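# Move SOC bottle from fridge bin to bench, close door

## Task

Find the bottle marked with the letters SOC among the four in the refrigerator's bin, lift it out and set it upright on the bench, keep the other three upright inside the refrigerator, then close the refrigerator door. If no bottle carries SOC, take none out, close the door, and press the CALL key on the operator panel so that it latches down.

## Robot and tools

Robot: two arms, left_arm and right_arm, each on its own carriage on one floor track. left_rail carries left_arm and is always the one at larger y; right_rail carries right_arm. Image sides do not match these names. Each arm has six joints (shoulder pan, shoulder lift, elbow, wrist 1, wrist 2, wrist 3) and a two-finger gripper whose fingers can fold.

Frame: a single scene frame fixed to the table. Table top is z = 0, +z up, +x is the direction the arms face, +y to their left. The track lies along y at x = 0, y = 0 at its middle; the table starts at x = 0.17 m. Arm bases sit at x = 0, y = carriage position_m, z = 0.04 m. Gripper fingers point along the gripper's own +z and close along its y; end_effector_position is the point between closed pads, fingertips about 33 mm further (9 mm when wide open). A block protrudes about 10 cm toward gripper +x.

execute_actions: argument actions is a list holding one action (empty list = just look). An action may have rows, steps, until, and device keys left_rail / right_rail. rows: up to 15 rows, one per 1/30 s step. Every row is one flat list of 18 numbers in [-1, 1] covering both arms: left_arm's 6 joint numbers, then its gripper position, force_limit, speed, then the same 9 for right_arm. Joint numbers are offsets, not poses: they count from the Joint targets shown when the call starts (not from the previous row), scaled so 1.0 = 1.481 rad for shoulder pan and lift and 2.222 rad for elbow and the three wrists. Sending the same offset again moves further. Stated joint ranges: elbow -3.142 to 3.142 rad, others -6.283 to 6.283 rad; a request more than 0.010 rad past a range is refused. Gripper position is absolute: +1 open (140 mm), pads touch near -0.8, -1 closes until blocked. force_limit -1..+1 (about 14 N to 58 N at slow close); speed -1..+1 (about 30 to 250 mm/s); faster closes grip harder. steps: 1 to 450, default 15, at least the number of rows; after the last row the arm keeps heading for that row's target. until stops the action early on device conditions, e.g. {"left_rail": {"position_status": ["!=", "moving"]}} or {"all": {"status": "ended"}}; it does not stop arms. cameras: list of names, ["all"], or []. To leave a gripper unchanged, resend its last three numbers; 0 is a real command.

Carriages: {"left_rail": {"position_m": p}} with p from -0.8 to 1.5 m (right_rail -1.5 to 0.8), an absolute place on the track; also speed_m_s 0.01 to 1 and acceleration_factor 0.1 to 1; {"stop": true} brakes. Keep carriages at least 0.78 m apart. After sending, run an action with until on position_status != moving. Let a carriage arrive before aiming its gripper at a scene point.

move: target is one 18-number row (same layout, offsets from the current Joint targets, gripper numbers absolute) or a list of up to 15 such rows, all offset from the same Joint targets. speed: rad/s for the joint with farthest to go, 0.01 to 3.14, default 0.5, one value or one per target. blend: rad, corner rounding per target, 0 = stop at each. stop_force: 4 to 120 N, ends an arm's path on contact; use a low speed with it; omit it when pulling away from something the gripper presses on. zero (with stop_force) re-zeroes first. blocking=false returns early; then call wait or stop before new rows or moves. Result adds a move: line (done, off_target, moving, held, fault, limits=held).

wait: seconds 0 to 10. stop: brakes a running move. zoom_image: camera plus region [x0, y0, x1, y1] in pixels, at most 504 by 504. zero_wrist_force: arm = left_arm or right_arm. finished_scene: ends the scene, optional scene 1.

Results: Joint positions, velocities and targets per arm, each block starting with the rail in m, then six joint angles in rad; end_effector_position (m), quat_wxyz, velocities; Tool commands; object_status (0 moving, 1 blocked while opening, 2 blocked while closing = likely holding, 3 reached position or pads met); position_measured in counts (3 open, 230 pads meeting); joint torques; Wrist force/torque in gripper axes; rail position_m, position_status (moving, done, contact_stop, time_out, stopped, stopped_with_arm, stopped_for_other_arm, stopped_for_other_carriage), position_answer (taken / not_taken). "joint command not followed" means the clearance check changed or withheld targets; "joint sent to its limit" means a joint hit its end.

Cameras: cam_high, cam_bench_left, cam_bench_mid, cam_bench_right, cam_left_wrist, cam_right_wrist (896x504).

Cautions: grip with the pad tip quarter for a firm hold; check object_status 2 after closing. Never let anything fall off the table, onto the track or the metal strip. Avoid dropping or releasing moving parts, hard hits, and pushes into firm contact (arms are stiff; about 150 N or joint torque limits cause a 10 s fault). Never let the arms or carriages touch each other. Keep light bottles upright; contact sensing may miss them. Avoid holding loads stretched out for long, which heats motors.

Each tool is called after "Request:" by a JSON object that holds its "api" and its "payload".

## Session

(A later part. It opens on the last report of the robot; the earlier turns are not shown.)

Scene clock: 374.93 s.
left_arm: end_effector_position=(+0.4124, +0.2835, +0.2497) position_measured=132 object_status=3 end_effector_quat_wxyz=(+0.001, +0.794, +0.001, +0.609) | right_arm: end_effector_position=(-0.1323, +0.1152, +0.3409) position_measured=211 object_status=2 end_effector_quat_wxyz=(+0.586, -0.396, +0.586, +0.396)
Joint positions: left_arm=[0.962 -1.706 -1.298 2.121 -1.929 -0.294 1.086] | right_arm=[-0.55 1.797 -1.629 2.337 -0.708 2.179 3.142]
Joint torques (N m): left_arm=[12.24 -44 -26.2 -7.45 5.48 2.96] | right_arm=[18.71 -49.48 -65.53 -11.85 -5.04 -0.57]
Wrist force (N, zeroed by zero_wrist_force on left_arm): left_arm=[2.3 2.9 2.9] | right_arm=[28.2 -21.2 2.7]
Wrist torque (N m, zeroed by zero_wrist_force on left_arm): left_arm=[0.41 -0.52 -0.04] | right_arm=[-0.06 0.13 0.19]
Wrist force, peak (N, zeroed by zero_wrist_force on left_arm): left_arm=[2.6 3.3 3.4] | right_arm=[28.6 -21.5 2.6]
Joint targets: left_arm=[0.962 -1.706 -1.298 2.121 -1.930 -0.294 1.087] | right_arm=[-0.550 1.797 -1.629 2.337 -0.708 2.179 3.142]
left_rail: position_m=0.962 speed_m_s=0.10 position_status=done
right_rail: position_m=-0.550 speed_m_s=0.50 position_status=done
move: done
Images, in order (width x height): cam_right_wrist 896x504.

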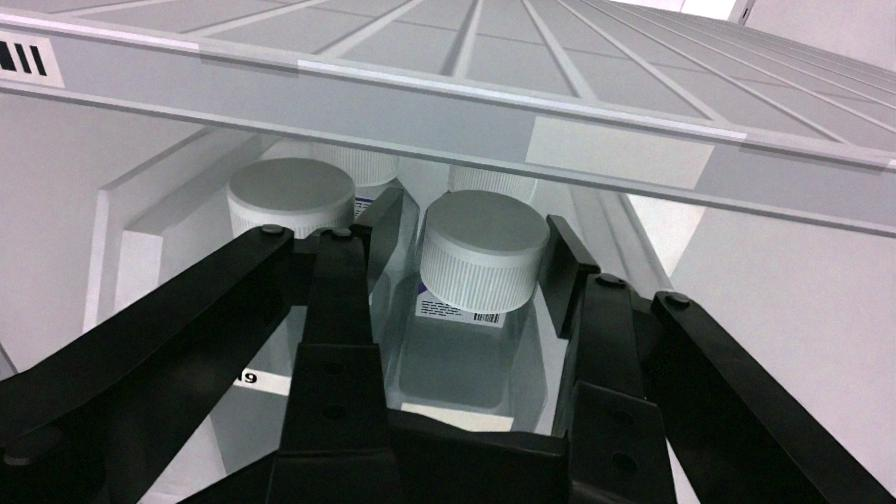

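Request:
{"api": "execute_actions", "payload": {"actions": [{"rows":[[0,0,0,0,0,0,-0.04,0.0,-1,0,0,0,0,0,0,-0.98,0.3,-0.5],[0,0,0,0,0,0,-1,0.0,-1,0,0,0,0,0,0,-0.98,0.3,-0.5]],"steps":70}]}}

Request:
{"api": "move", "payload": {"target": [[0,-0.0263,-0.0080,0.0255,0,0,-1,0,-1,0,0,0,0,0,0,-0.98,0.3,-0.5],[-0.0502,0.0843,-0.0903,0.5315,0.0381,-0.4893,-1,0,-1,0,0,0,0,0,0,-0.98,0.3,-0.5]], "speed": [0.05,0.25], "stop_force": 25, "cameras": ["cam_right_wrist"]}}

Scene clock: 389.33 s.
left_arm: end_effector_position=(+0.4125, +0.2835, +0.2497) position_measured=255 object_status=0 end_effector_quat_wxyz=(+0.001, +0.793, +0.001, +0.609) | right_arm: end_effector_position=(-0.1323, +0.1152, +0.3409) position_measured=211 object_status=2 end_effector_quat_wxyz=(+0.586, -0.396, +0.586, +0.396)
Joint positions: left_arm=[0.962 -1.706 -1.298 2.121 -1.93 -0.294 1.087] | right_arm=[-0.55 1.797 -1.629 2.337 -0.708 2.179 3.142]
Joint torques (N m): left_arm=[1.43 -64.8 -37.37 -3.33 1.62 2.07] | right_arm=[20.7 -51.7 -64.38 -12.32 -5.09 -0.53]
Wrist force (N, zeroed by zero_wrist_force on left_arm): left_arm=[2.3 2.7 3.4] | right_arm=[28.7 -21.3 2.7]
Wrist torque (N m, zeroed by zero_wrist_force on left_arm): left_arm=[0.41 -0.48 -0.03] | right_arm=[-0.10 0.08 0.18]
Wrist force, peak (N, zeroed by zero_wrist_force on left_arm): left_arm=[2.6 4.8 2.4] | right_arm=[28.6 -21.7 3.1]
Joint targets: left_arm=[0.962 -1.706 -1.298 2.121 -1.930 -0.294 1.087] | right_arm=[-0.550 1.797 -1.629 2.337 -0.708 2.179 3.142]
left_rail: position_m=0.962 speed_m_s=0.10 position_status=done
right_rail: position_m=-0.550 speed_m_s=0.50 position_status=done

Scene clock: 396.03 s.
left_arm: end_effector_position=(+0.3744, +0.2834, +0.2772) position_measured=255 object_status=3 end_effector_quat_wxyz=(+0.001, +0.707, +0.001, +0.707) | right_arm: end_effector_position=(-0.1323, +0.1152, +0.3409) position_measured=211 object_status=2 end_effector_quat_wxyz=(+0.586, -0.396, +0.586, +0.396)
Joint positions: left_arm=[0.962 -1.78 -1.173 1.921 -0.749 -0.21 0] | right_arm=[-0.55 1.797 -1.629 2.337 -0.708 2.179 3.142]
Joint torques (N m): left_arm=[-8.92 -55.2 -36.98 3.87 3.12 -2.89] | right_arm=[21.48 -51.64 -64.38 -12.21 -4.85 -0.91]
Wrist force (N, zeroed by zero_wrist_force on left_arm): left_arm=[3.1 2.3 4.4] | right_arm=[28.7 -21.3 2.7]
Wrist torque (N m, zeroed by zero_wrist_force on left_arm): left_arm=[0.50 -0.29 0.22] | right_arm=[-0.09 0.10 0.19]
Wrist force, peak (N, zeroed by zero_wrist_force on left_arm): left_arm=[3.2 4.2 5.1] | right_arm=[29.0 -21.6 2.8]
Joint targets: left_arm=[0.962 -1.780 -1.173 1.921 -0.749 -0.210 0.000] | right_arm=[-0.550 1.797 -1.629 2.337 -0.708 2.179 3.142]
left_rail: position_m=0.962 speed_m_s=0.10 position_status=done
right_rail: position_m=-0.550 speed_m_s=0.50 position_status=done
move: done
Images, in order (width x height): cam_right_wrist 896x504.

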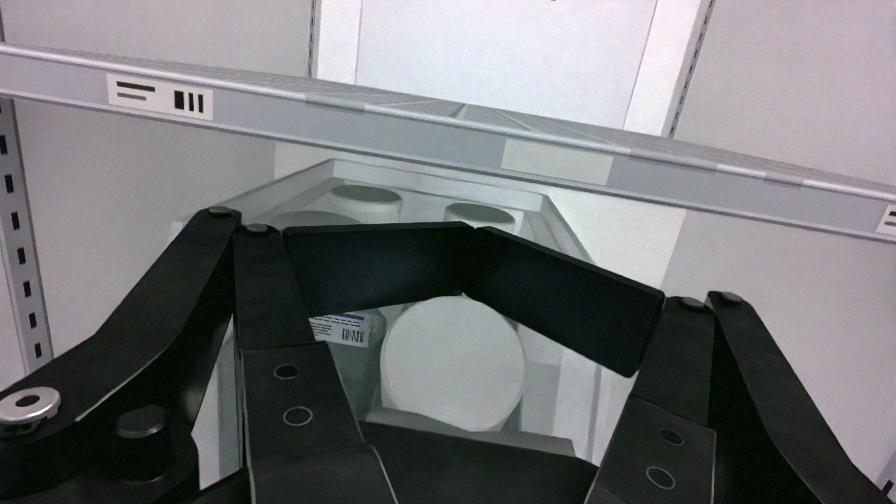

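Request:
{"api": "execute_actions", "payload": {"actions": [], "cameras": ["cam_left_wrist","cam_right_wrist"]}}

Request:
{"api": "zoom_image", "payload": {"camera": "cam_left_wrist", "region": [0, 0, 340, 200]}}

Request:
{"api": "zoom_image", "payload": {"camera": "cam_right_wrist", "region": [200, 180, 680, 460]}}

Scene clock: 397.90 s.
left_arm: end_effector_position=(+0.3744, +0.2834, +0.2772) position_measured=255 object_status=3 end_effector_quat_wxyz=(+0.001, +0.707, +0.001, +0.707) | right_arm: end_effector_position=(-0.1323, +0.1152, +0.3409) position_measured=211 object_status=2 end_effector_quat_wxyz=(+0.586, -0.396, +0.586, +0.396)
Joint positions: left_arm=[0.962 -1.78 -1.173 1.921 -0.749 -0.21 0] | right_arm=[-0.55 1.797 -1.629 2.337 -0.708 2.179 3.142]
Joint velocities: within noise
Joint torques (N m): left_arm=[-9.29 -57.14 -38.28 3.89 3.06 -2.99] | right_arm=[24.97 -53.4 -64.57 -12.04 -4.79 -0.77]
Wrist force (N, zeroed by zero_wrist_force on left_arm): left_arm=[3.6 2.3 4.4] | right_arm=[28.5 -21.5 3.0]
Wrist torque (N m, zeroed by zero_wrist_force on left_arm): left_arm=[0.49 -0.39 0.22] | right_arm=[-0.14 0.16 0.19]
Wrist force, peak (N, zeroed by zero_wrist_force on left_arm): left_arm=[3.5 2.5 4.6] | right_arm=[29.0 -21.5 2.6]
Joint targets: left_arm=[0.962 -1.780 -1.173 1.921 -0.749 -0.210 0.000] | right_arm=[-0.550 1.797 -1.629 2.337 -0.708 2.179 3.142]
Tool commands: left_gripper/position=-1.0 left_gripper/force_limit=+0.0 left_gripper/speed=-1.0 right_gripper/position=-0.98 right_gripper/force_limit=+0.3 right_gripper/speed=-0.5
left_rail: position_m=0.962 speed_m_s=0.10 position_status=done
right_rail: position_m=-0.550 speed_m_s=0.50 position_status=done
Images, in order (width x height): cam_left_wrist 896x504, cam_right_wrist 896x504.

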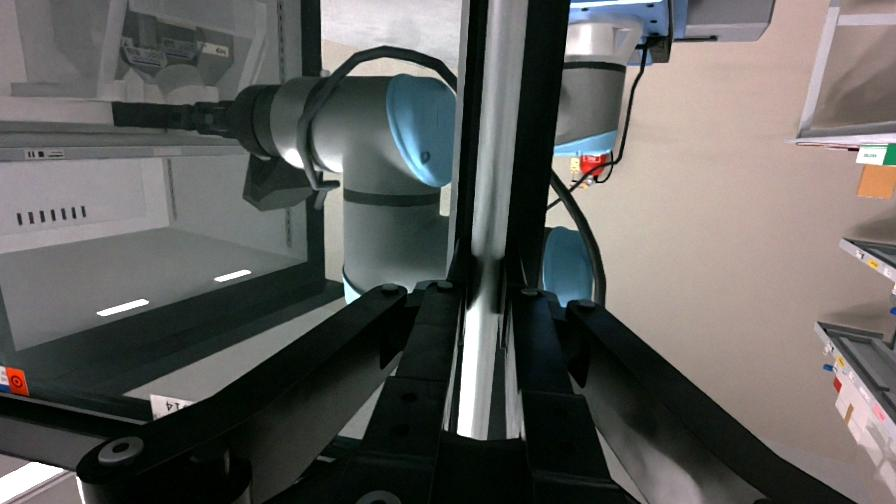

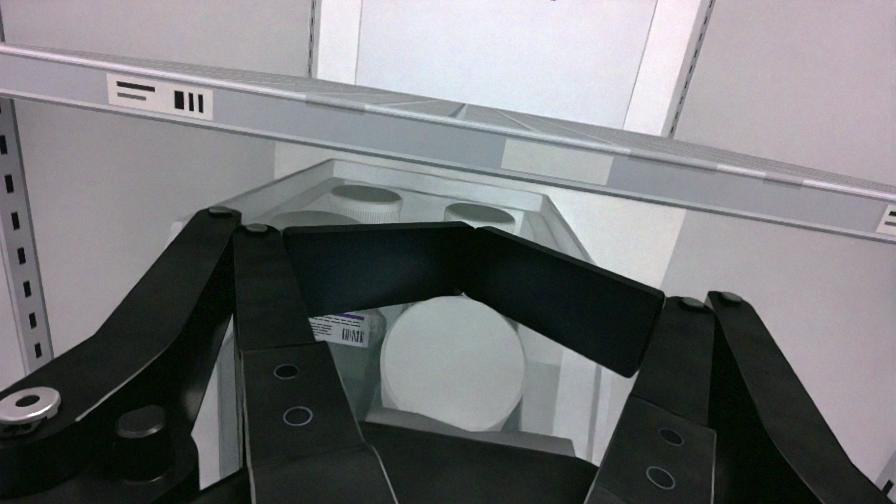

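Scaled by 1.482 from the camera's 896x504 image, which has a finer 1280x720 frame.

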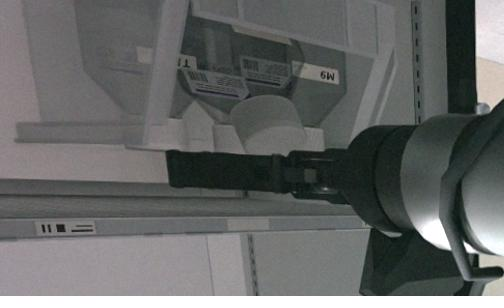

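Scaled by 1.050 from the camera's 896x504 image, which has a finer 1280x720 frame.

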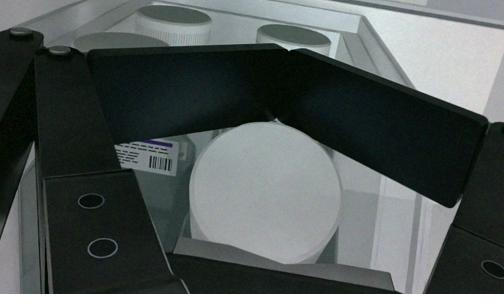

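Request:
{"api": "execute_actions", "payload": {"actions": [{"rows":[[0,0,0,0,0,0,0.12,-1,-1,0,0,0,0,0,0,-0.98,0.3,-0.5]],"steps":100}], "cameras": ["cam_right_wrist","cam_left_wrist"]}}

Request:
{"api": "zoom_image", "payload": {"camera": "cam_left_wrist", "region": [0, 0, 340, 200]}}

Scene clock: 405.30 s.
left_arm: end_effector_position=(+0.3744, +0.2834, +0.2772) position_measured=114 object_status=3 end_effector_quat_wxyz=(+0.001, +0.707, +0.001, +0.707) | right_arm: end_effector_position=(-0.1323, +0.1152, +0.3409) position_measured=211 object_status=2 end_effector_quat_wxyz=(+0.586, -0.396, +0.586, +0.396)
Joint positions: left_arm=[0.962 -1.78 -1.173 1.921 -0.749 -0.21 0] | right_arm=[-0.55 1.797 -1.629 2.337 -0.708 2.179 3.142]
Joint torques (N m): left_arm=[9.37 -71.8 -25.3 -2.76 -2.3 -3.08] | right_arm=[23.79 -53.12 -65.04 -12.21 -4.73 -0.84]
Wrist force (N, zeroed by zero_wrist_force on left_arm): left_arm=[2.9 2.3 3.0] | right_arm=[28.2 -20.4 2.6]
Wrist torque (N m, zeroed by zero_wrist_force on left_arm): left_arm=[0.36 -0.59 0.20] | right_arm=[-0.16 0.13 0.19]
Wrist force, peak (N, zeroed by zero_wrist_force on left_arm): left_arm=[14.0 2.8 0.3] | right_arm=[29.1 -21.6 2.9]
Joint targets: left_arm=[0.962 -1.780 -1.173 1.921 -0.749 -0.210 0.000] | right_arm=[-0.550 1.797 -1.629 2.337 -0.708 2.179 3.142]
left_rail: position_m=0.962 speed_m_s=0.10 position_status=done
right_rail: position_m=-0.550 speed_m_s=0.50 position_status=done
Images, in order (width x height): cam_left_wrist 896x504, cam_right_wrist 896x504.

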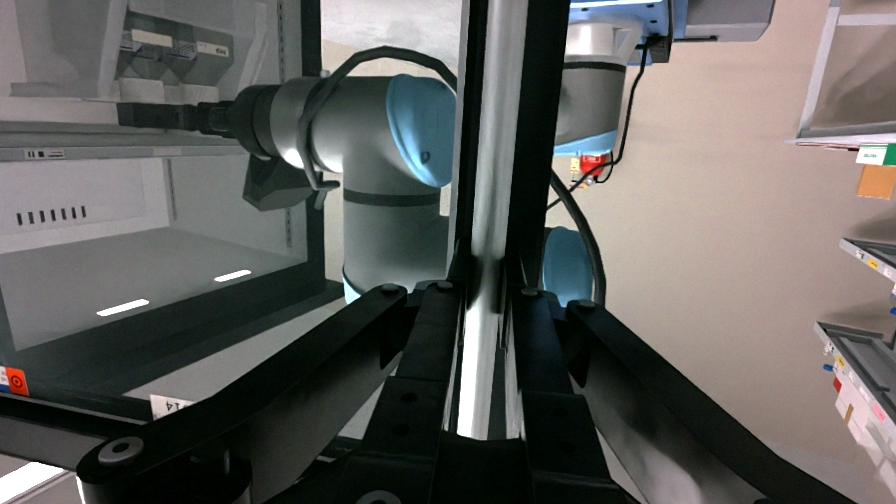

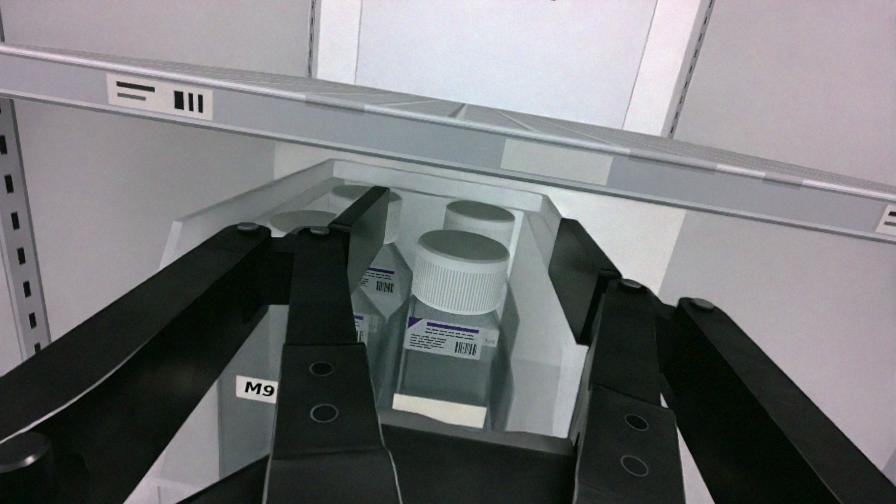

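Scaled by 1.482 from the camera's 896x504 image, which has a finer 1280x720 frame.

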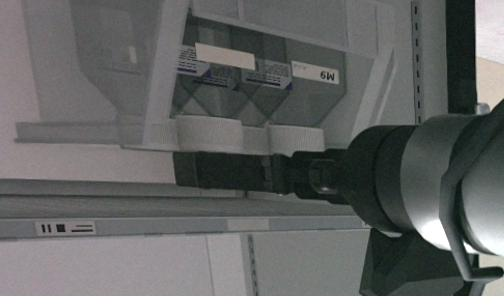

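Request:
{"api": "execute_actions", "payload": {"actions": [{"left_rail":{"position_m":0.9717},"rows":[[0,0,0,0,0,0,0.0,-0.01,-1,0,0,0,0,0,0,-0.98,0.3,-0.5]],"steps":45}]}}

Request:
{"api": "move", "payload": {"target": [0.0330,-0.1036,0.0818,-0.4775,-0.0437,0.4552,0.0,-0.01,-1,0,0,0,0,0,0,-0.98,0.3,-0.5], "speed": 0.3, "cameras": ["cam_right_wrist"]}}

Scene clock: 414.83 s.
left_arm: end_effector_position=(+0.3744, +0.2934, +0.2772) position_measured=129 object_status=3 end_effector_quat_wxyz=(+0.001, +0.707, +0.001, +0.707) | right_arm: end_effector_position=(-0.1323, +0.1152, +0.3409) position_measured=211 object_status=2 end_effector_quat_wxyz=(+0.586, -0.396, +0.586, +0.396)
Joint positions: left_arm=[0.972 -1.78 -1.173 1.921 -0.749 -0.21 0] | right_arm=[-0.55 1.797 -1.629 2.337 -0.708 2.179 3.142]
Joint torques (N m): left_arm=[7.65 -90.6 -28.92 0.4 -2.41 -2.14] | right_arm=[23.52 -55.47 -63.94 -12.17 -4.61 -1.02]
Wrist force (N, zeroed by zero_wrist_force on left_arm): left_arm=[2.4 2.3 3.1] | right_arm=[28.2 -20.2 2.7]
Wrist torque (N m, zeroed by zero_wrist_force on left_arm): left_arm=[0.36 -0.49 0.20] | right_arm=[-0.10 0.11 0.18]
Wrist force, peak (N, zeroed by zero_wrist_force on left_arm): left_arm=[2.9 3.5 3.3] | right_arm=[28.7 -20.4 2.5]
Joint targets: left_arm=[0.972 -1.780 -1.173 1.921 -0.749 -0.210 0.000] | right_arm=[-0.550 1.797 -1.629 2.337 -0.708 2.179 3.142]
left_rail: position_m=0.972 speed_m_s=0.10 position_status=done
right_rail: position_m=-0.550 speed_m_s=0.50 position_status=done

Scene clock: 419.03 s.
left_arm: end_effector_position=(+0.3954, +0.2933, +0.2654) position_measured=129 object_status=3 end_effector_quat_wxyz=(+0.000, +0.794, +0.001, +0.609) | right_arm: end_effector_position=(-0.1323, +0.1152, +0.3409) position_measured=211 object_status=2 end_effector_quat_wxyz=(+0.586, -0.396, +0.586, +0.396)
Joint positions: left_arm=[0.972 -1.731 -1.327 2.103 -1.809 -0.307 1.011] | right_arm=[-0.55 1.797 -1.629 2.337 -0.708 2.179 3.142]
Joint torques (N m): left_arm=[13.39 -83.82 -27.4 -6.95 -0.42 3.44] | right_arm=[24.42 -55.37 -64.52 -12.11 -4.81 -1.15]
Wrist force (N, zeroed by zero_wrist_force on left_arm): left_arm=[3.3 3.5 2.7] | right_arm=[28.3 -19.8 2.3]
Wrist torque (N m, zeroed by zero_wrist_force on left_arm): left_arm=[0.36 -0.78 -0.02] | right_arm=[-0.04 0.12 0.18]
Wrist force, peak (N, zeroed by zero_wrist_force on left_arm): left_arm=[4.1 6.0 0.1] | right_arm=[28.6 -20.4 2.8]
Joint targets: left_arm=[0.972 -1.731 -1.327 2.103 -1.810 -0.307 1.011] | right_arm=[-0.550 1.797 -1.629 2.337 -0.708 2.179 3.142]
left_rail: position_m=0.972 speed_m_s=0.10 position_status=done
right_rail: position_m=-0.550 speed_m_s=0.50 position_status=done
move: done
Images, in order (width x height): cam_right_wrist 896x504.

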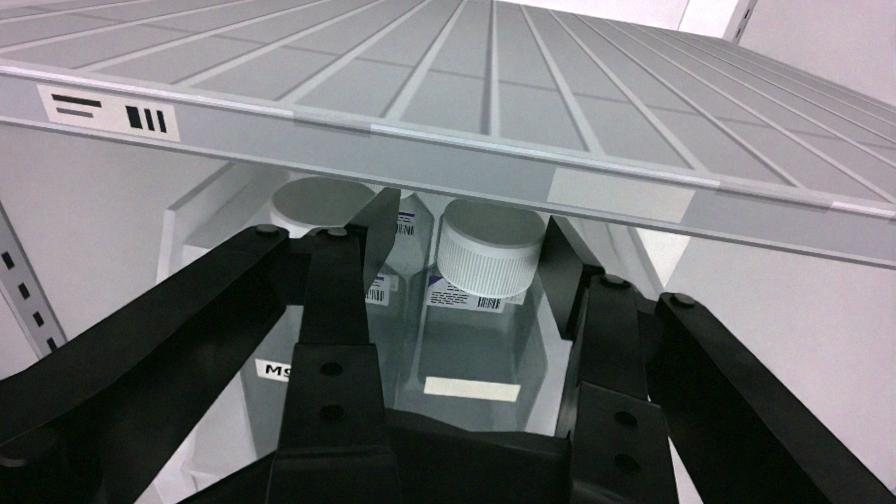

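Request:
{"api": "execute_actions", "payload": {"actions": [{"left_rail":{"position_m":0.9652},"steps":40}]}}

Request:
{"api": "move", "payload": {"target": [0.0324,0.0248,0.0110,-0.0907,0.0099,0.0664,0.0,-0.01,-1,0,0,0,0,0,0,-0.98,0.3,-0.5], "speed": 0.1, "cameras": ["cam_right_wrist"]}}

Scene clock: 423.93 s.
left_arm: end_effector_position=(+0.3954, +0.2868, +0.2654) position_measured=129 object_status=3 end_effector_quat_wxyz=(+0.000, +0.794, +0.001, +0.609) | right_arm: end_effector_position=(-0.1323, +0.1152, +0.3409) position_measured=211 object_status=2 end_effector_quat_wxyz=(+0.586, -0.396, +0.586, +0.396)
Joint positions: left_arm=[0.965 -1.731 -1.327 2.103 -1.81 -0.307 1.011] | right_arm=[-0.55 1.797 -1.629 2.337 -0.708 2.179 3.142]
Joint torques (N m): left_arm=[-1.36 -60.54 -41.03 -6.14 2.36 2.19] | right_arm=[22.65 -56.45 -64.65 -12.3 -4.74 -1.16]
Wrist force (N, zeroed by zero_wrist_force on left_arm): left_arm=[3.5 2.3 3.0] | right_arm=[28.2 -20.1 2.6]
Wrist torque (N m, zeroed by zero_wrist_force on left_arm): left_arm=[0.29 -0.77 -0.04] | right_arm=[-0.09 0.17 0.19]
Wrist force, peak (N, zeroed by zero_wrist_force on left_arm): left_arm=[3.9 3.6 2.8] | right_arm=[28.8 -20.1 2.8]
Joint targets: left_arm=[0.965 -1.731 -1.327 2.103 -1.810 -0.307 1.011] | right_arm=[-0.550 1.797 -1.629 2.337 -0.708 2.179 3.142]
Tool commands: left_gripper/position=+0.0 left_gripper/force_limit=-0.01 left_gripper/speed=-1.0 right_gripper/position=-0.98 right_gripper/force_limit=+0.3 right_gripper/speed=-0.5
left_rail: position_m=0.965 speed_m_s=0.10 position_status=done
right_rail: position_m=-0.550 speed_m_s=0.50 position_status=done

Scene clock: 426.47 s.
left_arm: end_effector_position=(+0.4274, +0.2867, +0.2505) position_measured=129 object_status=3 end_effector_quat_wxyz=(+0.000, +0.793, +0.000, +0.609) | right_arm: end_effector_position=(-0.1323, +0.1152, +0.3409) position_measured=211 object_status=2 end_effector_quat_wxyz=(+0.586, -0.396, +0.586, +0.396)
Joint positions: left_arm=[0.965 -1.684 -1.29 2.127 -2.011 -0.285 1.158] | right_arm=[-0.55 1.797 -1.629 2.337 -0.708 2.179 3.142]
Joint torques (N m): left_arm=[10.91 -48.5 -26.38 -6.98 5.55 2.73] | right_arm=[22.49 -56.4 -64.17 -12.08 -4.8 -1.15]
Wrist force (N, zeroed by zero_wrist_force on left_arm): left_arm=[3.4 2.1 2.9] | right_arm=[28.1 -20.3 2.5]
Wrist torque (N m, zeroed by zero_wrist_force on left_arm): left_arm=[0.22 -0.77 -0.04] | right_arm=[-0.12 0.13 0.19]
Wrist force, peak (N, zeroed by zero_wrist_force on left_arm): left_arm=[3.7 2.6 3.2] | right_arm=[28.6 -20.4 2.5]
Joint targets: left_arm=[0.965 -1.683 -1.290 2.127 -2.011 -0.285 1.159] | right_arm=[-0.550 1.797 -1.629 2.337 -0.708 2.179 3.142]
left_rail: position_m=0.965 speed_m_s=0.10 position_status=done
right_rail: position_m=-0.550 speed_m_s=0.50 position_status=done
move: done
Images, in order (width x height): cam_right_wrist 896x504.

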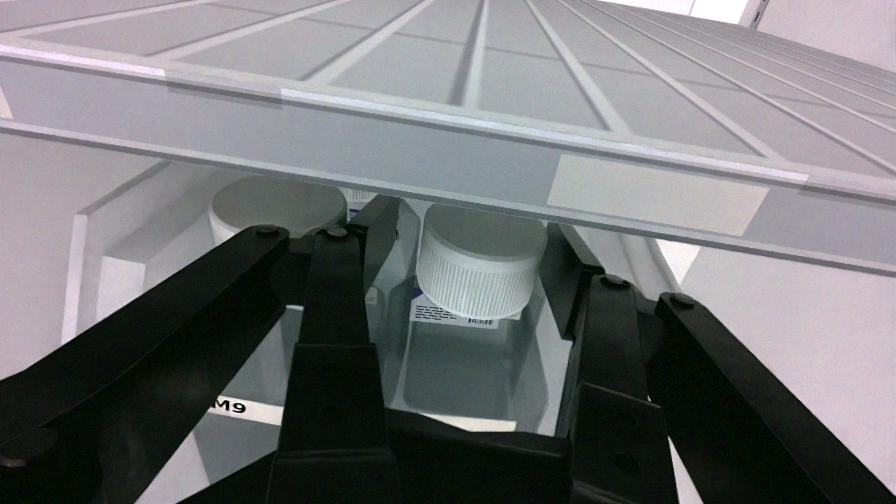

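Request:
{"api": "move", "payload": {"target": [0,0,0,0,0,0,-1,-0.01,-1,0,0,0,0,0,0,-0.98,0.3,-0.5], "cameras": ["cam_right_wrist"]}}

Scene clock: 439.80 s.
left_arm: end_effector_position=(+0.4275, +0.2867, +0.2505) position_measured=255 object_status=0 end_effector_quat_wxyz=(+0.000, +0.793, +0.000, +0.609) | right_arm: end_effector_position=(-0.1323, +0.1152, +0.3409) position_measured=211 object_status=2 end_effector_quat_wxyz=(+0.586, -0.396, +0.586, +0.396)
Joint positions: left_arm=[0.965 -1.683 -1.29 2.127 -2.011 -0.285 1.159] | right_arm=[-0.55 1.797 -1.629 2.337 -0.708 2.179 3.142]
Joint torques (N m): left_arm=[6.19 -72.03 -34.63 -3.64 1.85 1.79] | right_arm=[23.74 -57.79 -64.13 -12.28 -5.16 -1.29]
Wrist force (N, zeroed by zero_wrist_force on left_arm): left_arm=[3.9 -3.9 1.8] | right_arm=[28.6 -21.4 2.7]
Wrist torque (N m, zeroed by zero_wrist_force on left_arm): left_arm=[-0.06 -0.69 -0.03] | right_arm=[-0.11 0.09 0.18]
Wrist force, peak (N, zeroed by zero_wrist_force on left_arm): left_arm=[5.0 10.3 1.5] | right_arm=[28.9 -21.5 2.9]
Joint targets: left_arm=[0.965 -1.683 -1.290 2.127 -2.011 -0.285 1.159] | right_arm=[-0.550 1.797 -1.629 2.337 -0.708 2.179 3.142]
left_rail: position_m=0.965 speed_m_s=0.10 position_status=done
right_rail: position_m=-0.550 speed_m_s=0.50 position_status=done
move: done
Images, in order (width x height): cam_right_wrist 896x504.

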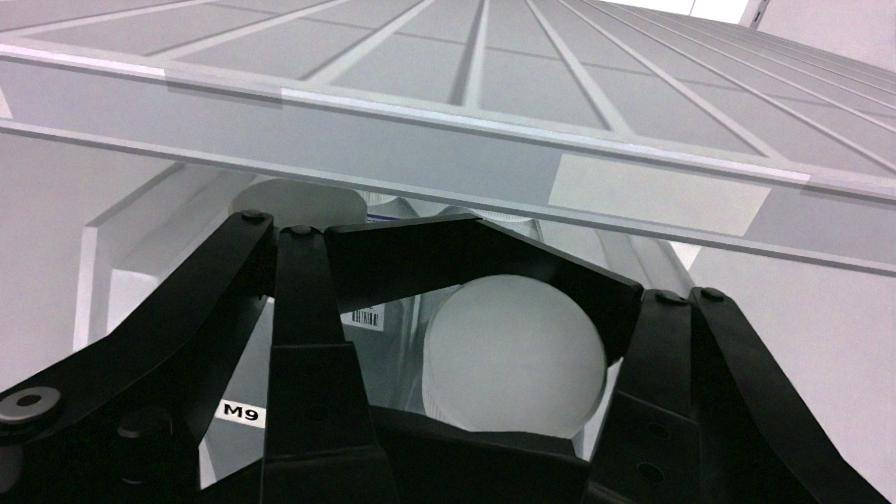

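Request:
{"api": "zoom_image", "payload": {"camera": "cam_right_wrist", "region": [200, 150, 700, 504]}}

Request:
{"api": "execute_actions", "payload": {"actions": [], "cameras": ["cam_high","cam_bench_left","cam_bench_mid"]}}

Scaled by 1.008 from the camera's 896x504 image, which has a finer 1280x720 frame.

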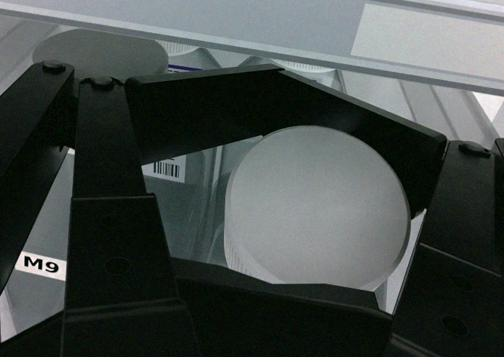

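Scene clock: 443.10 s.
left_arm: end_effector_position=(+0.4275, +0.2867, +0.2505) position_measured=255 object_status=3 end_effector_quat_wxyz=(+0.000, +0.793, +0.000, +0.609) | right_arm: end_effector_position=(-0.1323, +0.1152, +0.3409) position_measured=211 object_status=2 end_effector_quat_wxyz=(+0.586, -0.396, +0.586, +0.396)
Joint positions: left_arm=[0.965 -1.683 -1.29 2.127 -2.011 -0.285 1.159] | right_arm=[-0.55 1.797 -1.629 2.337 -0.708 2.179 3.142]
Joint velocities: within noise
Joint torques (N m): left_arm=[-8.77 -86.16 -40.41 -7.7 5.83 2.39] | right_arm=[24.16 -58 -64.54 -12.32 -5.49 -1.75]
Wrist force (N, zeroed by zero_wrist_force on left_arm): left_arm=[3.7 -4.0 1.9] | right_arm=[28.5 -21.5 2.6]
Wrist torque (N m, zeroed by zero_wrist_force on left_arm): left_arm=[-0.10 -0.70 -0.02] | right_arm=[-0.13 0.14 0.18]
Wrist force, peak (N, zeroed by zero_wrist_force on left_arm): left_arm=[4.2 -4.1 1.9] | right_arm=[28.9 -21.7 2.8]
Joint targets: left_arm=[0.965 -1.683 -1.290 2.127 -2.011 -0.285 1.159] | right_arm=[-0.550 1.797 -1.629 2.337 -0.708 2.179 3.142]
Tool commands: left_gripper/position=-1.0 left_gripper/force_limit=-0.01 left_gripper/speed=-1.0 right_gripper/position=-0.98 right_gripper/force_limit=+0.3 right_gripper/speed=-0.5
left_rail: position_m=0.965 speed_m_s=0.10 position_status=done
right_rail: position_m=-0.550 speed_m_s=0.50 position_status=done
Images, in order (width x height): cam_high 896x504, cam_bench_left 896x504, cam_bench_mid 896x504.

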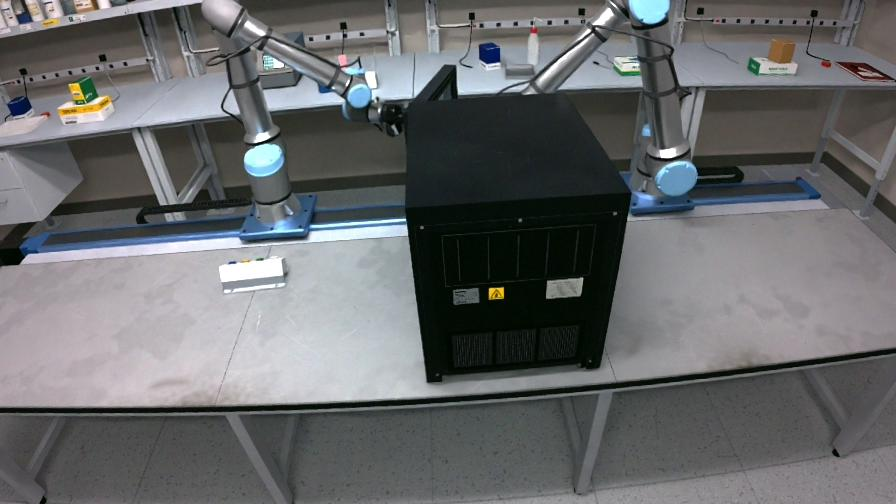

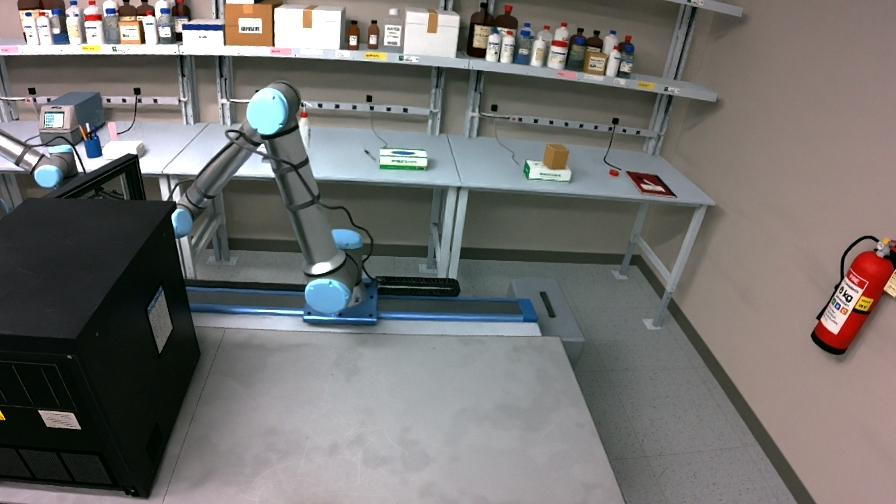

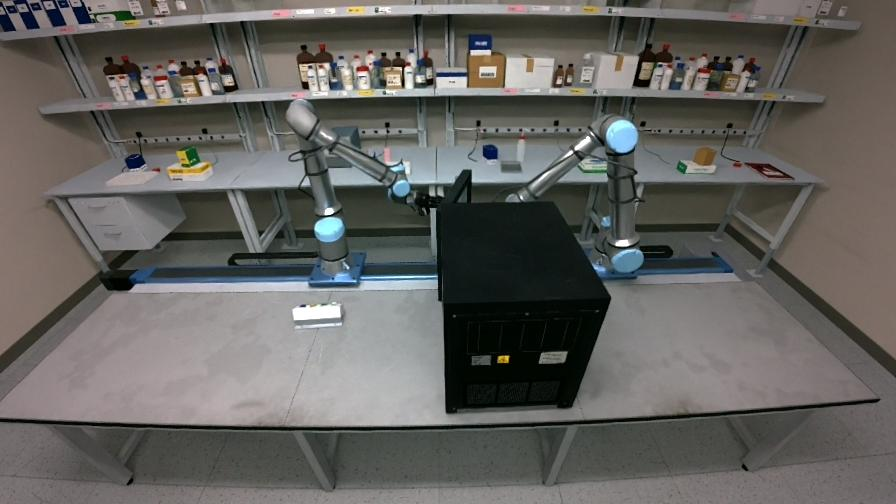

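Request:
{"api": "move", "payload": {"target": [0,-0.0111,-0.003,0.0095,0,0,-1,-0.01,-1,0,0,0,0,0,0,-0.98,0.3,-0.5], "speed": 0.04, "stop_force": 25, "cameras": ["cam_right_wrist"]}}

Scene clock: 448.07 s.
left_arm: end_effector_position=(+0.4274, +0.2865, +0.2623) position_measured=255 object_status=3 end_effector_quat_wxyz=(+0.001, +0.793, +0.001, +0.609) | right_arm: end_effector_position=(-0.1323, +0.1152, +0.3409) position_measured=211 object_status=2 end_effector_quat_wxyz=(+0.586, -0.396, +0.586, +0.396)
Joint positions: left_arm=[0.965 -1.683 -1.307 2.12 -1.99 -0.285 1.159] | right_arm=[-0.55 1.797 -1.629 2.337 -0.708 2.179 3.142]
Joint torques (N m): left_arm=[-4.7 -84.39 -41.12 0.06 4.96 1.92] | right_arm=[25.18 -58.26 -64.99 -12.31 -5.3 -1.68]
Wrist force (N, zeroed by zero_wrist_force on left_arm): left_arm=[3.7 2.2 2.0] | right_arm=[28.3 -20.3 3.0]
Wrist torque (N m, zeroed by zero_wrist_force on left_arm): left_arm=[0.17 -0.74 -0.03] | right_arm=[-0.08 0.13 0.18]
Wrist force, peak (N, zeroed by zero_wrist_force on left_arm): left_arm=[4.1 -3.9 2.3] | right_arm=[29.0 -21.5 2.8]
Joint targets: left_arm=[0.965 -1.683 -1.307 2.120 -1.990 -0.285 1.159] | right_arm=[-0.550 1.797 -1.629 2.337 -0.708 2.179 3.142]
left_rail: position_m=0.965 speed_m_s=0.10 position_status=done
right_rail: position_m=-0.550 speed_m_s=0.50 position_status=done
move: done
Images, in order (width x height): cam_right_wrist 896x504.

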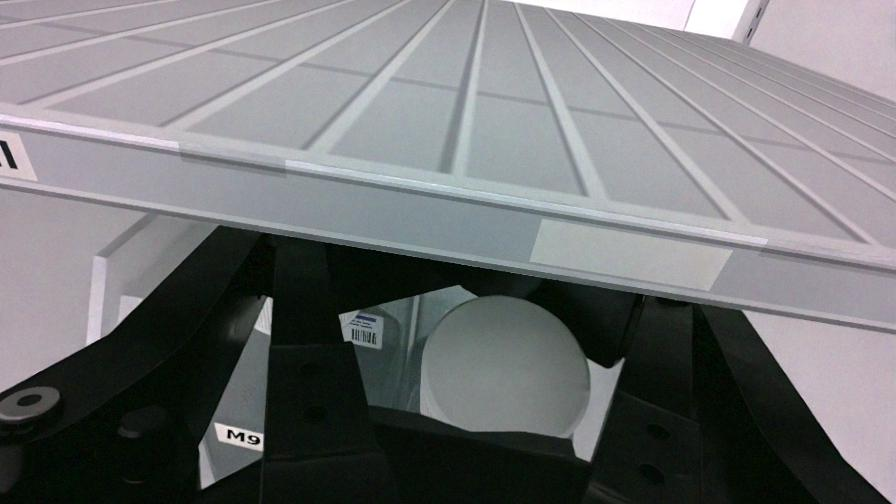

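Request:
{"api": "move", "payload": {"target": [0,0.0111,0.003,-0.0095,0,0,-1,-0.01,-1,0,0,0,0,0,0,-0.98,0.3,-0.5], "speed": 0.04}}

Request:
{"api": "move", "payload": {"target": [0,0,0,0,0,0,0.0,-0.01,-1,0,0,0,0,0,0,-0.98,0.3,-0.5], "cameras": ["cam_right_wrist"]}}

Scene clock: 456.00 s.
left_arm: end_effector_position=(+0.4275, +0.2867, +0.2507) position_measured=255 object_status=3 end_effector_quat_wxyz=(+0.000, +0.793, +0.000, +0.609) | right_arm: end_effector_position=(-0.1323, +0.1152, +0.3409) position_measured=211 object_status=2 end_effector_quat_wxyz=(+0.586, -0.396, +0.586, +0.396)
Joint positions: left_arm=[0.965 -1.683 -1.29 2.127 -2.011 -0.285 1.159] | right_arm=[-0.55 1.797 -1.629 2.337 -0.708 2.179 3.142]
Joint torques (N m): left_arm=[-5.2 -44.65 -27.01 -6.45 0.79 2.22] | right_arm=[23.25 -60.7 -63.52 -12.14 -5.64 -1.63]
Wrist force (N, zeroed by zero_wrist_force on left_arm): left_arm=[5.1 -3.4 -0.3] | right_arm=[29.0 -21.4 2.7]
Wrist torque (N m, zeroed by zero_wrist_force on left_arm): left_arm=[-0.26 -0.74 -0.13] | right_arm=[-0.12 0.13 0.19]
Wrist force, peak (N, zeroed by zero_wrist_force on left_arm): left_arm=[6.8 -3.3 -3.5] | right_arm=[29.4 -21.9 2.8]
Joint targets: left_arm=[0.965 -1.683 -1.290 2.127 -2.011 -0.285 1.159] | right_arm=[-0.550 1.797 -1.629 2.337 -0.708 2.179 3.142]
left_rail: position_m=0.965 speed_m_s=0.10 position_status=done
right_rail: position_m=-0.550 speed_m_s=0.50 position_status=done
move: done

Scene clock: 458.87 s.
left_arm: end_effector_position=(+0.4275, +0.2867, +0.2505) position_measured=129 object_status=0 end_effector_quat_wxyz=(+0.000, +0.793, +0.000, +0.609) | right_arm: end_effector_position=(-0.1323, +0.1152, +0.3409) position_measured=211 object_status=2 end_effector_quat_wxyz=(+0.586, -0.396, +0.586, +0.396)
Joint positions: left_arm=[0.965 -1.683 -1.29 2.127 -2.011 -0.285 1.159] | right_arm=[-0.55 1.797 -1.629 2.337 -0.708 2.179 3.142]
Joint torques (N m): left_arm=[2.45 -49.76 -27.74 -6.53 0.38 2.1] | right_arm=[23.47 -59.14 -63.92 -12.64 -5.84 -1.7]
Wrist force (N, zeroed by zero_wrist_force on left_arm): left_arm=[3.0 2.7 1.8] | right_arm=[28.5 -20.2 2.6]
Wrist torque (N m, zeroed by zero_wrist_force on left_arm): left_arm=[0.06 -0.69 -0.05] | right_arm=[-0.11 0.07 0.19]
Wrist force, peak (N, zeroed by zero_wrist_force on left_arm): left_arm=[3.8 5.0 2.6] | right_arm=[28.9 -21.6 2.9]
Joint targets: left_arm=[0.965 -1.683 -1.290 2.127 -2.011 -0.285 1.159] | right_arm=[-0.550 1.797 -1.629 2.337 -0.708 2.179 3.142]
left_rail: position_m=0.965 speed_m_s=0.10 position_status=done
right_rail: position_m=-0.550 speed_m_s=0.50 position_status=done
move: done
Images, in order (width x height): cam_right_wrist 896x504.

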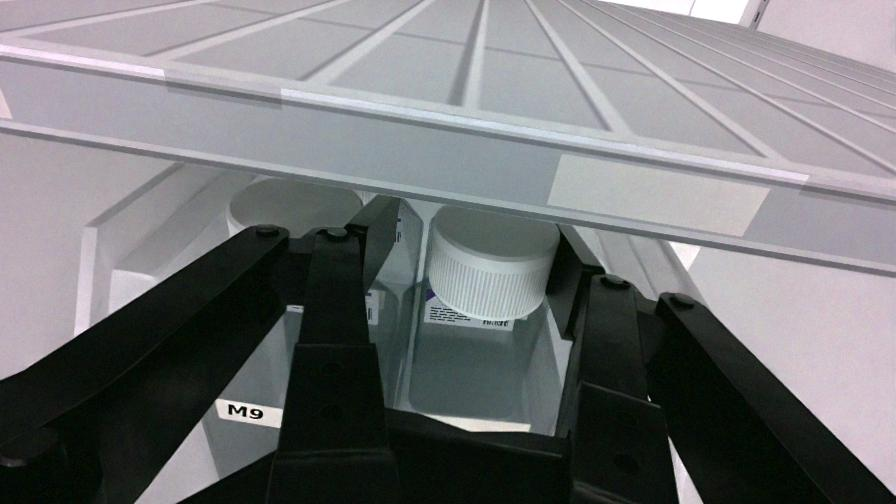

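Request:
{"api": "move", "payload": {"target": [0.0009,0.0046,-0.0037,-0.0016,0.0005,0.0024,0.0,-0.01,-1,0,0,0,0,0,0,-0.98,0.3,-0.5], "speed": 0.04, "stop_force": 20}}

Request:
{"api": "move", "payload": {"target": [0,0,0,0,0,0,-1,-1,-1,0,0,0,0,0,0,-0.98,0.3,-0.5], "cameras": ["cam_right_wrist"]}}

Scene clock: 464.20 s.
left_arm: end_effector_position=(+0.4279, +0.2819, +0.2506) position_measured=129 object_status=3 end_effector_quat_wxyz=(+0.000, +0.793, +0.000, +0.609) | right_arm: end_effector_position=(-0.1323, +0.1152, +0.3409) position_measured=211 object_status=2 end_effector_quat_wxyz=(+0.586, -0.396, +0.586, +0.396)
Joint positions: left_arm=[0.965 -1.682 -1.283 2.119 -2.015 -0.284 1.164] | right_arm=[-0.55 1.797 -1.629 2.337 -0.708 2.179 3.142]
Joint torques (N m): left_arm=[10.95 -48.69 -39.71 -7.34 6.18 2.38] | right_arm=[24.24 -60.92 -64.1 -12.67 -5.96 -1.98]
Wrist force (N, zeroed by zero_wrist_force on left_arm): left_arm=[2.5 2.4 2.7] | right_arm=[28.6 -20.1 2.4]
Wrist torque (N m, zeroed by zero_wrist_force on left_arm): left_arm=[0.11 -0.63 -0.04] | right_arm=[-0.09 0.08 0.19]
Wrist force, peak (N, zeroed by zero_wrist_force on left_arm): left_arm=[3.2 3.0 2.4] | right_arm=[28.6 -20.4 2.9]
Joint targets: left_arm=[0.965 -1.682 -1.283 2.119 -2.015 -0.284 1.164] | right_arm=[-0.550 1.797 -1.629 2.337 -0.708 2.179 3.142]
left_rail: position_m=0.965 speed_m_s=0.10 position_status=done
right_rail: position_m=-0.550 speed_m_s=0.50 position_status=done
move: done

Scene clock: 465.03 s.
left_arm: end_effector_position=(+0.4279, +0.2819, +0.2506) position_measured=157 object_status=0 end_effector_quat_wxyz=(+0.000, +0.793, +0.000, +0.609) | right_arm: end_effector_position=(-0.1323, +0.1152, +0.3409) position_measured=211 object_status=2 end_effector_quat_wxyz=(+0.586, -0.396, +0.586, +0.396)
Joint positions: left_arm=[0.965 -1.682 -1.283 2.119 -2.015 -0.284 1.164] | right_arm=[-0.55 1.797 -1.629 2.337 -0.708 2.179 3.142]
Joint torques (N m): left_arm=[9.25 -49 -32.59 -5.73 3.42 2.04] | right_arm=[23.31 -59.94 -63.64 -12.59 -5.99 -2.02]
Wrist force (N, zeroed by zero_wrist_force on left_arm): left_arm=[4.2 8.3 3.5] | right_arm=[28.4 -19.6 2.7]
Wrist torque (N m, zeroed by zero_wrist_force on left_arm): left_arm=[-0.04 -0.66 -0.32] | right_arm=[-0.13 0.11 0.18]
Wrist force, peak (N, zeroed by zero_wrist_force on left_arm): left_arm=[4.2 8.2 3.8] | right_arm=[28.6 -20.5 2.4]
Joint targets: left_arm=[0.965 -1.682 -1.283 2.119 -2.015 -0.284 1.164] | right_arm=[-0.550 1.797 -1.629 2.337 -0.708 2.179 3.142]
left_rail: position_m=0.965 speed_m_s=0.10 position_status=done
right_rail: position_m=-0.550 speed_m_s=0.50 position_status=done
move: done
Images, in order (width x height): cam_right_wrist 896x504.

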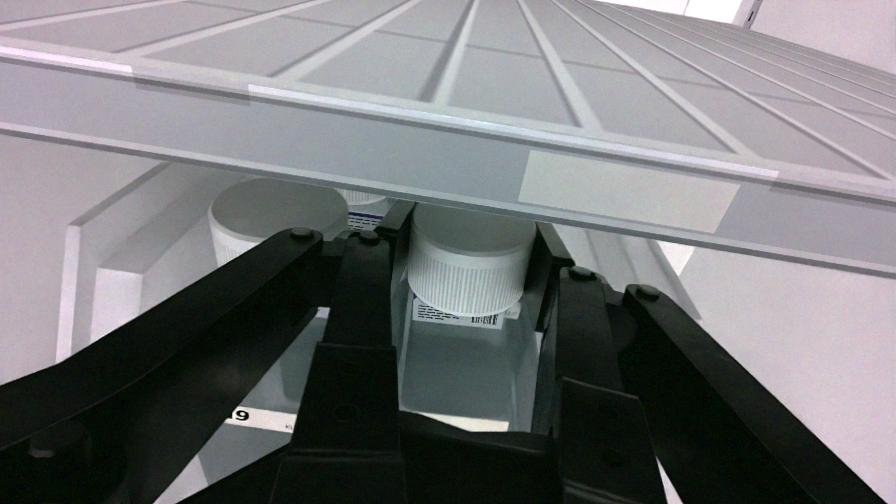

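Request:
{"api": "move", "payload": {"target": [0,-0.0134,-0.0035,0.0113,0,0,-1,-1,-1,0,0,0,0,0,0,-0.98,0.3,-0.5], "speed": 0.03, "cameras": ["cam_right_wrist"]}}

Scene clock: 467.13 s.
left_arm: end_effector_position=(+0.4279, +0.2817, +0.2646) position_measured=158 object_status=2 end_effector_quat_wxyz=(+0.001, +0.793, +0.001, +0.609) | right_arm: end_effector_position=(-0.1323, +0.1152, +0.3409) position_measured=211 object_status=2 end_effector_quat_wxyz=(+0.586, -0.396, +0.586, +0.396)
Joint positions: left_arm=[0.965 -1.682 -1.303 2.111 -1.99 -0.284 1.164] | right_arm=[-0.55 1.797 -1.629 2.337 -0.708 2.179 3.142]
Joint torques (N m): left_arm=[11.47 -90.15 -40.96 -0.62 5.5 2.68] | right_arm=[22.1 -59.85 -64.2 -12.42 -5.88 -1.81]
Wrist force (N, zeroed by zero_wrist_force on left_arm): left_arm=[1.6 2.6 3.1] | right_arm=[28.0 -20.6 2.4]
Wrist torque (N m, zeroed by zero_wrist_force on left_arm): left_arm=[0.09 -0.68 -0.07] | right_arm=[-0.14 0.14 0.18]
Wrist force, peak (N, zeroed by zero_wrist_force on left_arm): left_arm=[4.4 8.6 3.8] | right_arm=[28.6 -20.3 2.5]
Joint targets: left_arm=[0.965 -1.682 -1.303 2.111 -1.990 -0.284 1.164] | right_arm=[-0.550 1.797 -1.629 2.337 -0.708 2.179 3.142]
left_rail: position_m=0.965 speed_m_s=0.10 position_status=done
right_rail: position_m=-0.550 speed_m_s=0.50 position_status=done
move: done
Images, in order (width x height): cam_right_wrist 896x504.

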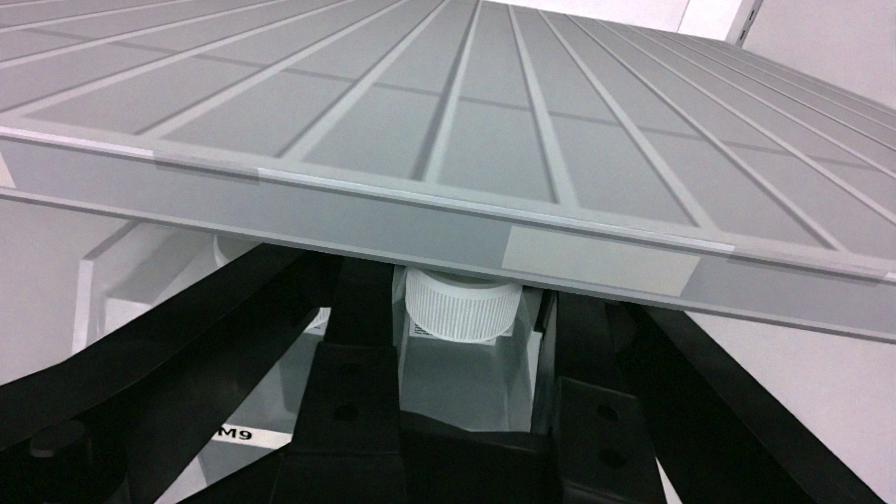

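Request:
{"api": "move", "payload": {"target": [0,0.0134,0.0035,-0.0113,0,0,-1,-1,-1,0,0,0,0,0,0,-0.98,0.3,-0.5], "speed": 0.03}}

Request:
{"api": "move", "payload": {"target": [0,0,0,0,0,0,-0.98,-0.01,-1,0,0,0,0,0,0,-0.98,0.3,-0.5], "cameras": ["cam_right_wrist"]}}

Scene clock: 470.93 s.
left_arm: end_effector_position=(+0.4279, +0.2819, +0.2508) position_measured=158 object_status=2 end_effector_quat_wxyz=(+0.000, +0.793, +0.000, +0.609) | right_arm: end_effector_position=(-0.1323, +0.1152, +0.3409) position_measured=211 object_status=2 end_effector_quat_wxyz=(+0.586, -0.396, +0.586, +0.396)
Joint positions: left_arm=[0.965 -1.682 -1.284 2.119 -2.014 -0.284 1.164] | right_arm=[-0.55 1.797 -1.629 2.337 -0.708 2.179 3.142]
Joint torques (N m): left_arm=[4.24 -45.48 -17.24 -5.96 -0.03 2.32] | right_arm=[23.53 -62.21 -63.42 -12.66 -5.9 -2.17]
Wrist force (N, zeroed by zero_wrist_force on left_arm): left_arm=[9.2 9.6 1.7] | right_arm=[29.0 -19.3 2.4]
Wrist torque (N m, zeroed by zero_wrist_force on left_arm): left_arm=[-0.13 -0.62 -0.34] | right_arm=[-0.06 0.14 0.19]
Wrist force, peak (N, zeroed by zero_wrist_force on left_arm): left_arm=[9.5 9.7 1.1] | right_arm=[29.3 -20.1 2.7]
Joint targets: left_arm=[0.965 -1.682 -1.283 2.119 -2.015 -0.284 1.164] | right_arm=[-0.550 1.797 -1.629 2.337 -0.708 2.179 3.142]
left_rail: position_m=0.965 speed_m_s=0.10 position_status=done
right_rail: position_m=-0.550 speed_m_s=0.50 position_status=done
move: done

Scene clock: 473.23 s.
left_arm: end_effector_position=(+0.4279, +0.2819, +0.2505) position_measured=252 object_status=0 end_effector_quat_wxyz=(+0.000, +0.793, +0.000, +0.609) | right_arm: end_effector_position=(-0.1323, +0.1152, +0.3409) position_measured=211 object_status=2 end_effector_quat_wxyz=(+0.586, -0.396, +0.586, +0.396)
Joint positions: left_arm=[0.965 -1.682 -1.283 2.119 -2.015 -0.284 1.164] | right_arm=[-0.55 1.797 -1.629 2.337 -0.708 2.179 3.142]
Joint torques (N m): left_arm=[0.66 -55.81 -37.83 -7.18 4.63 2.18] | right_arm=[22.93 -61.65 -63.54 -12.58 -6.28 -1.98]
Wrist force (N, zeroed by zero_wrist_force on left_arm): left_arm=[4.5 -4.1 1.9] | right_arm=[28.6 -21.5 2.7]
Wrist torque (N m, zeroed by zero_wrist_force on left_arm): left_arm=[-0.06 -0.89 -0.02] | right_arm=[-0.07 0.14 0.19]
Wrist force, peak (N, zeroed by zero_wrist_force on left_arm): left_arm=[8.8 10.5 3.9] | right_arm=[28.9 -21.6 2.8]
Joint targets: left_arm=[0.965 -1.682 -1.283 2.119 -2.015 -0.284 1.164] | right_arm=[-0.550 1.797 -1.629 2.337 -0.708 2.179 3.142]
left_rail: position_m=0.965 speed_m_s=0.10 position_status=done
right_rail: position_m=-0.550 speed_m_s=0.50 position_status=done
move: done
Images, in order (width x height): cam_right_wrist 896x504.

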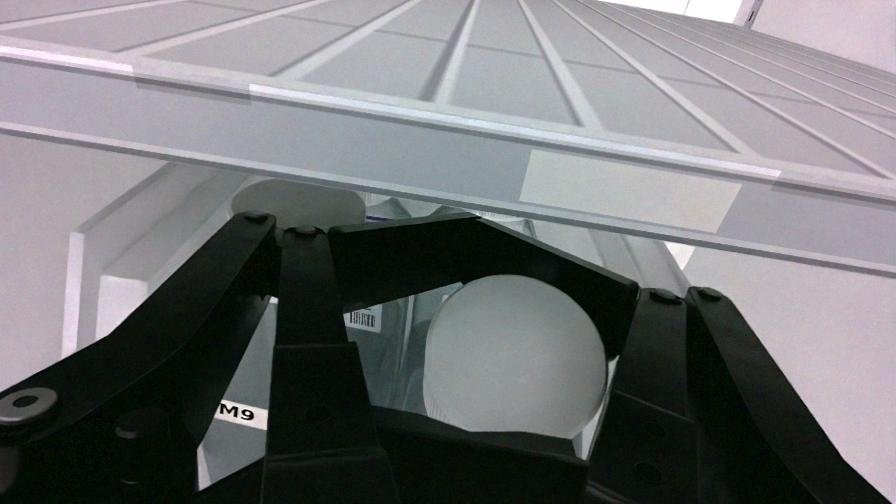

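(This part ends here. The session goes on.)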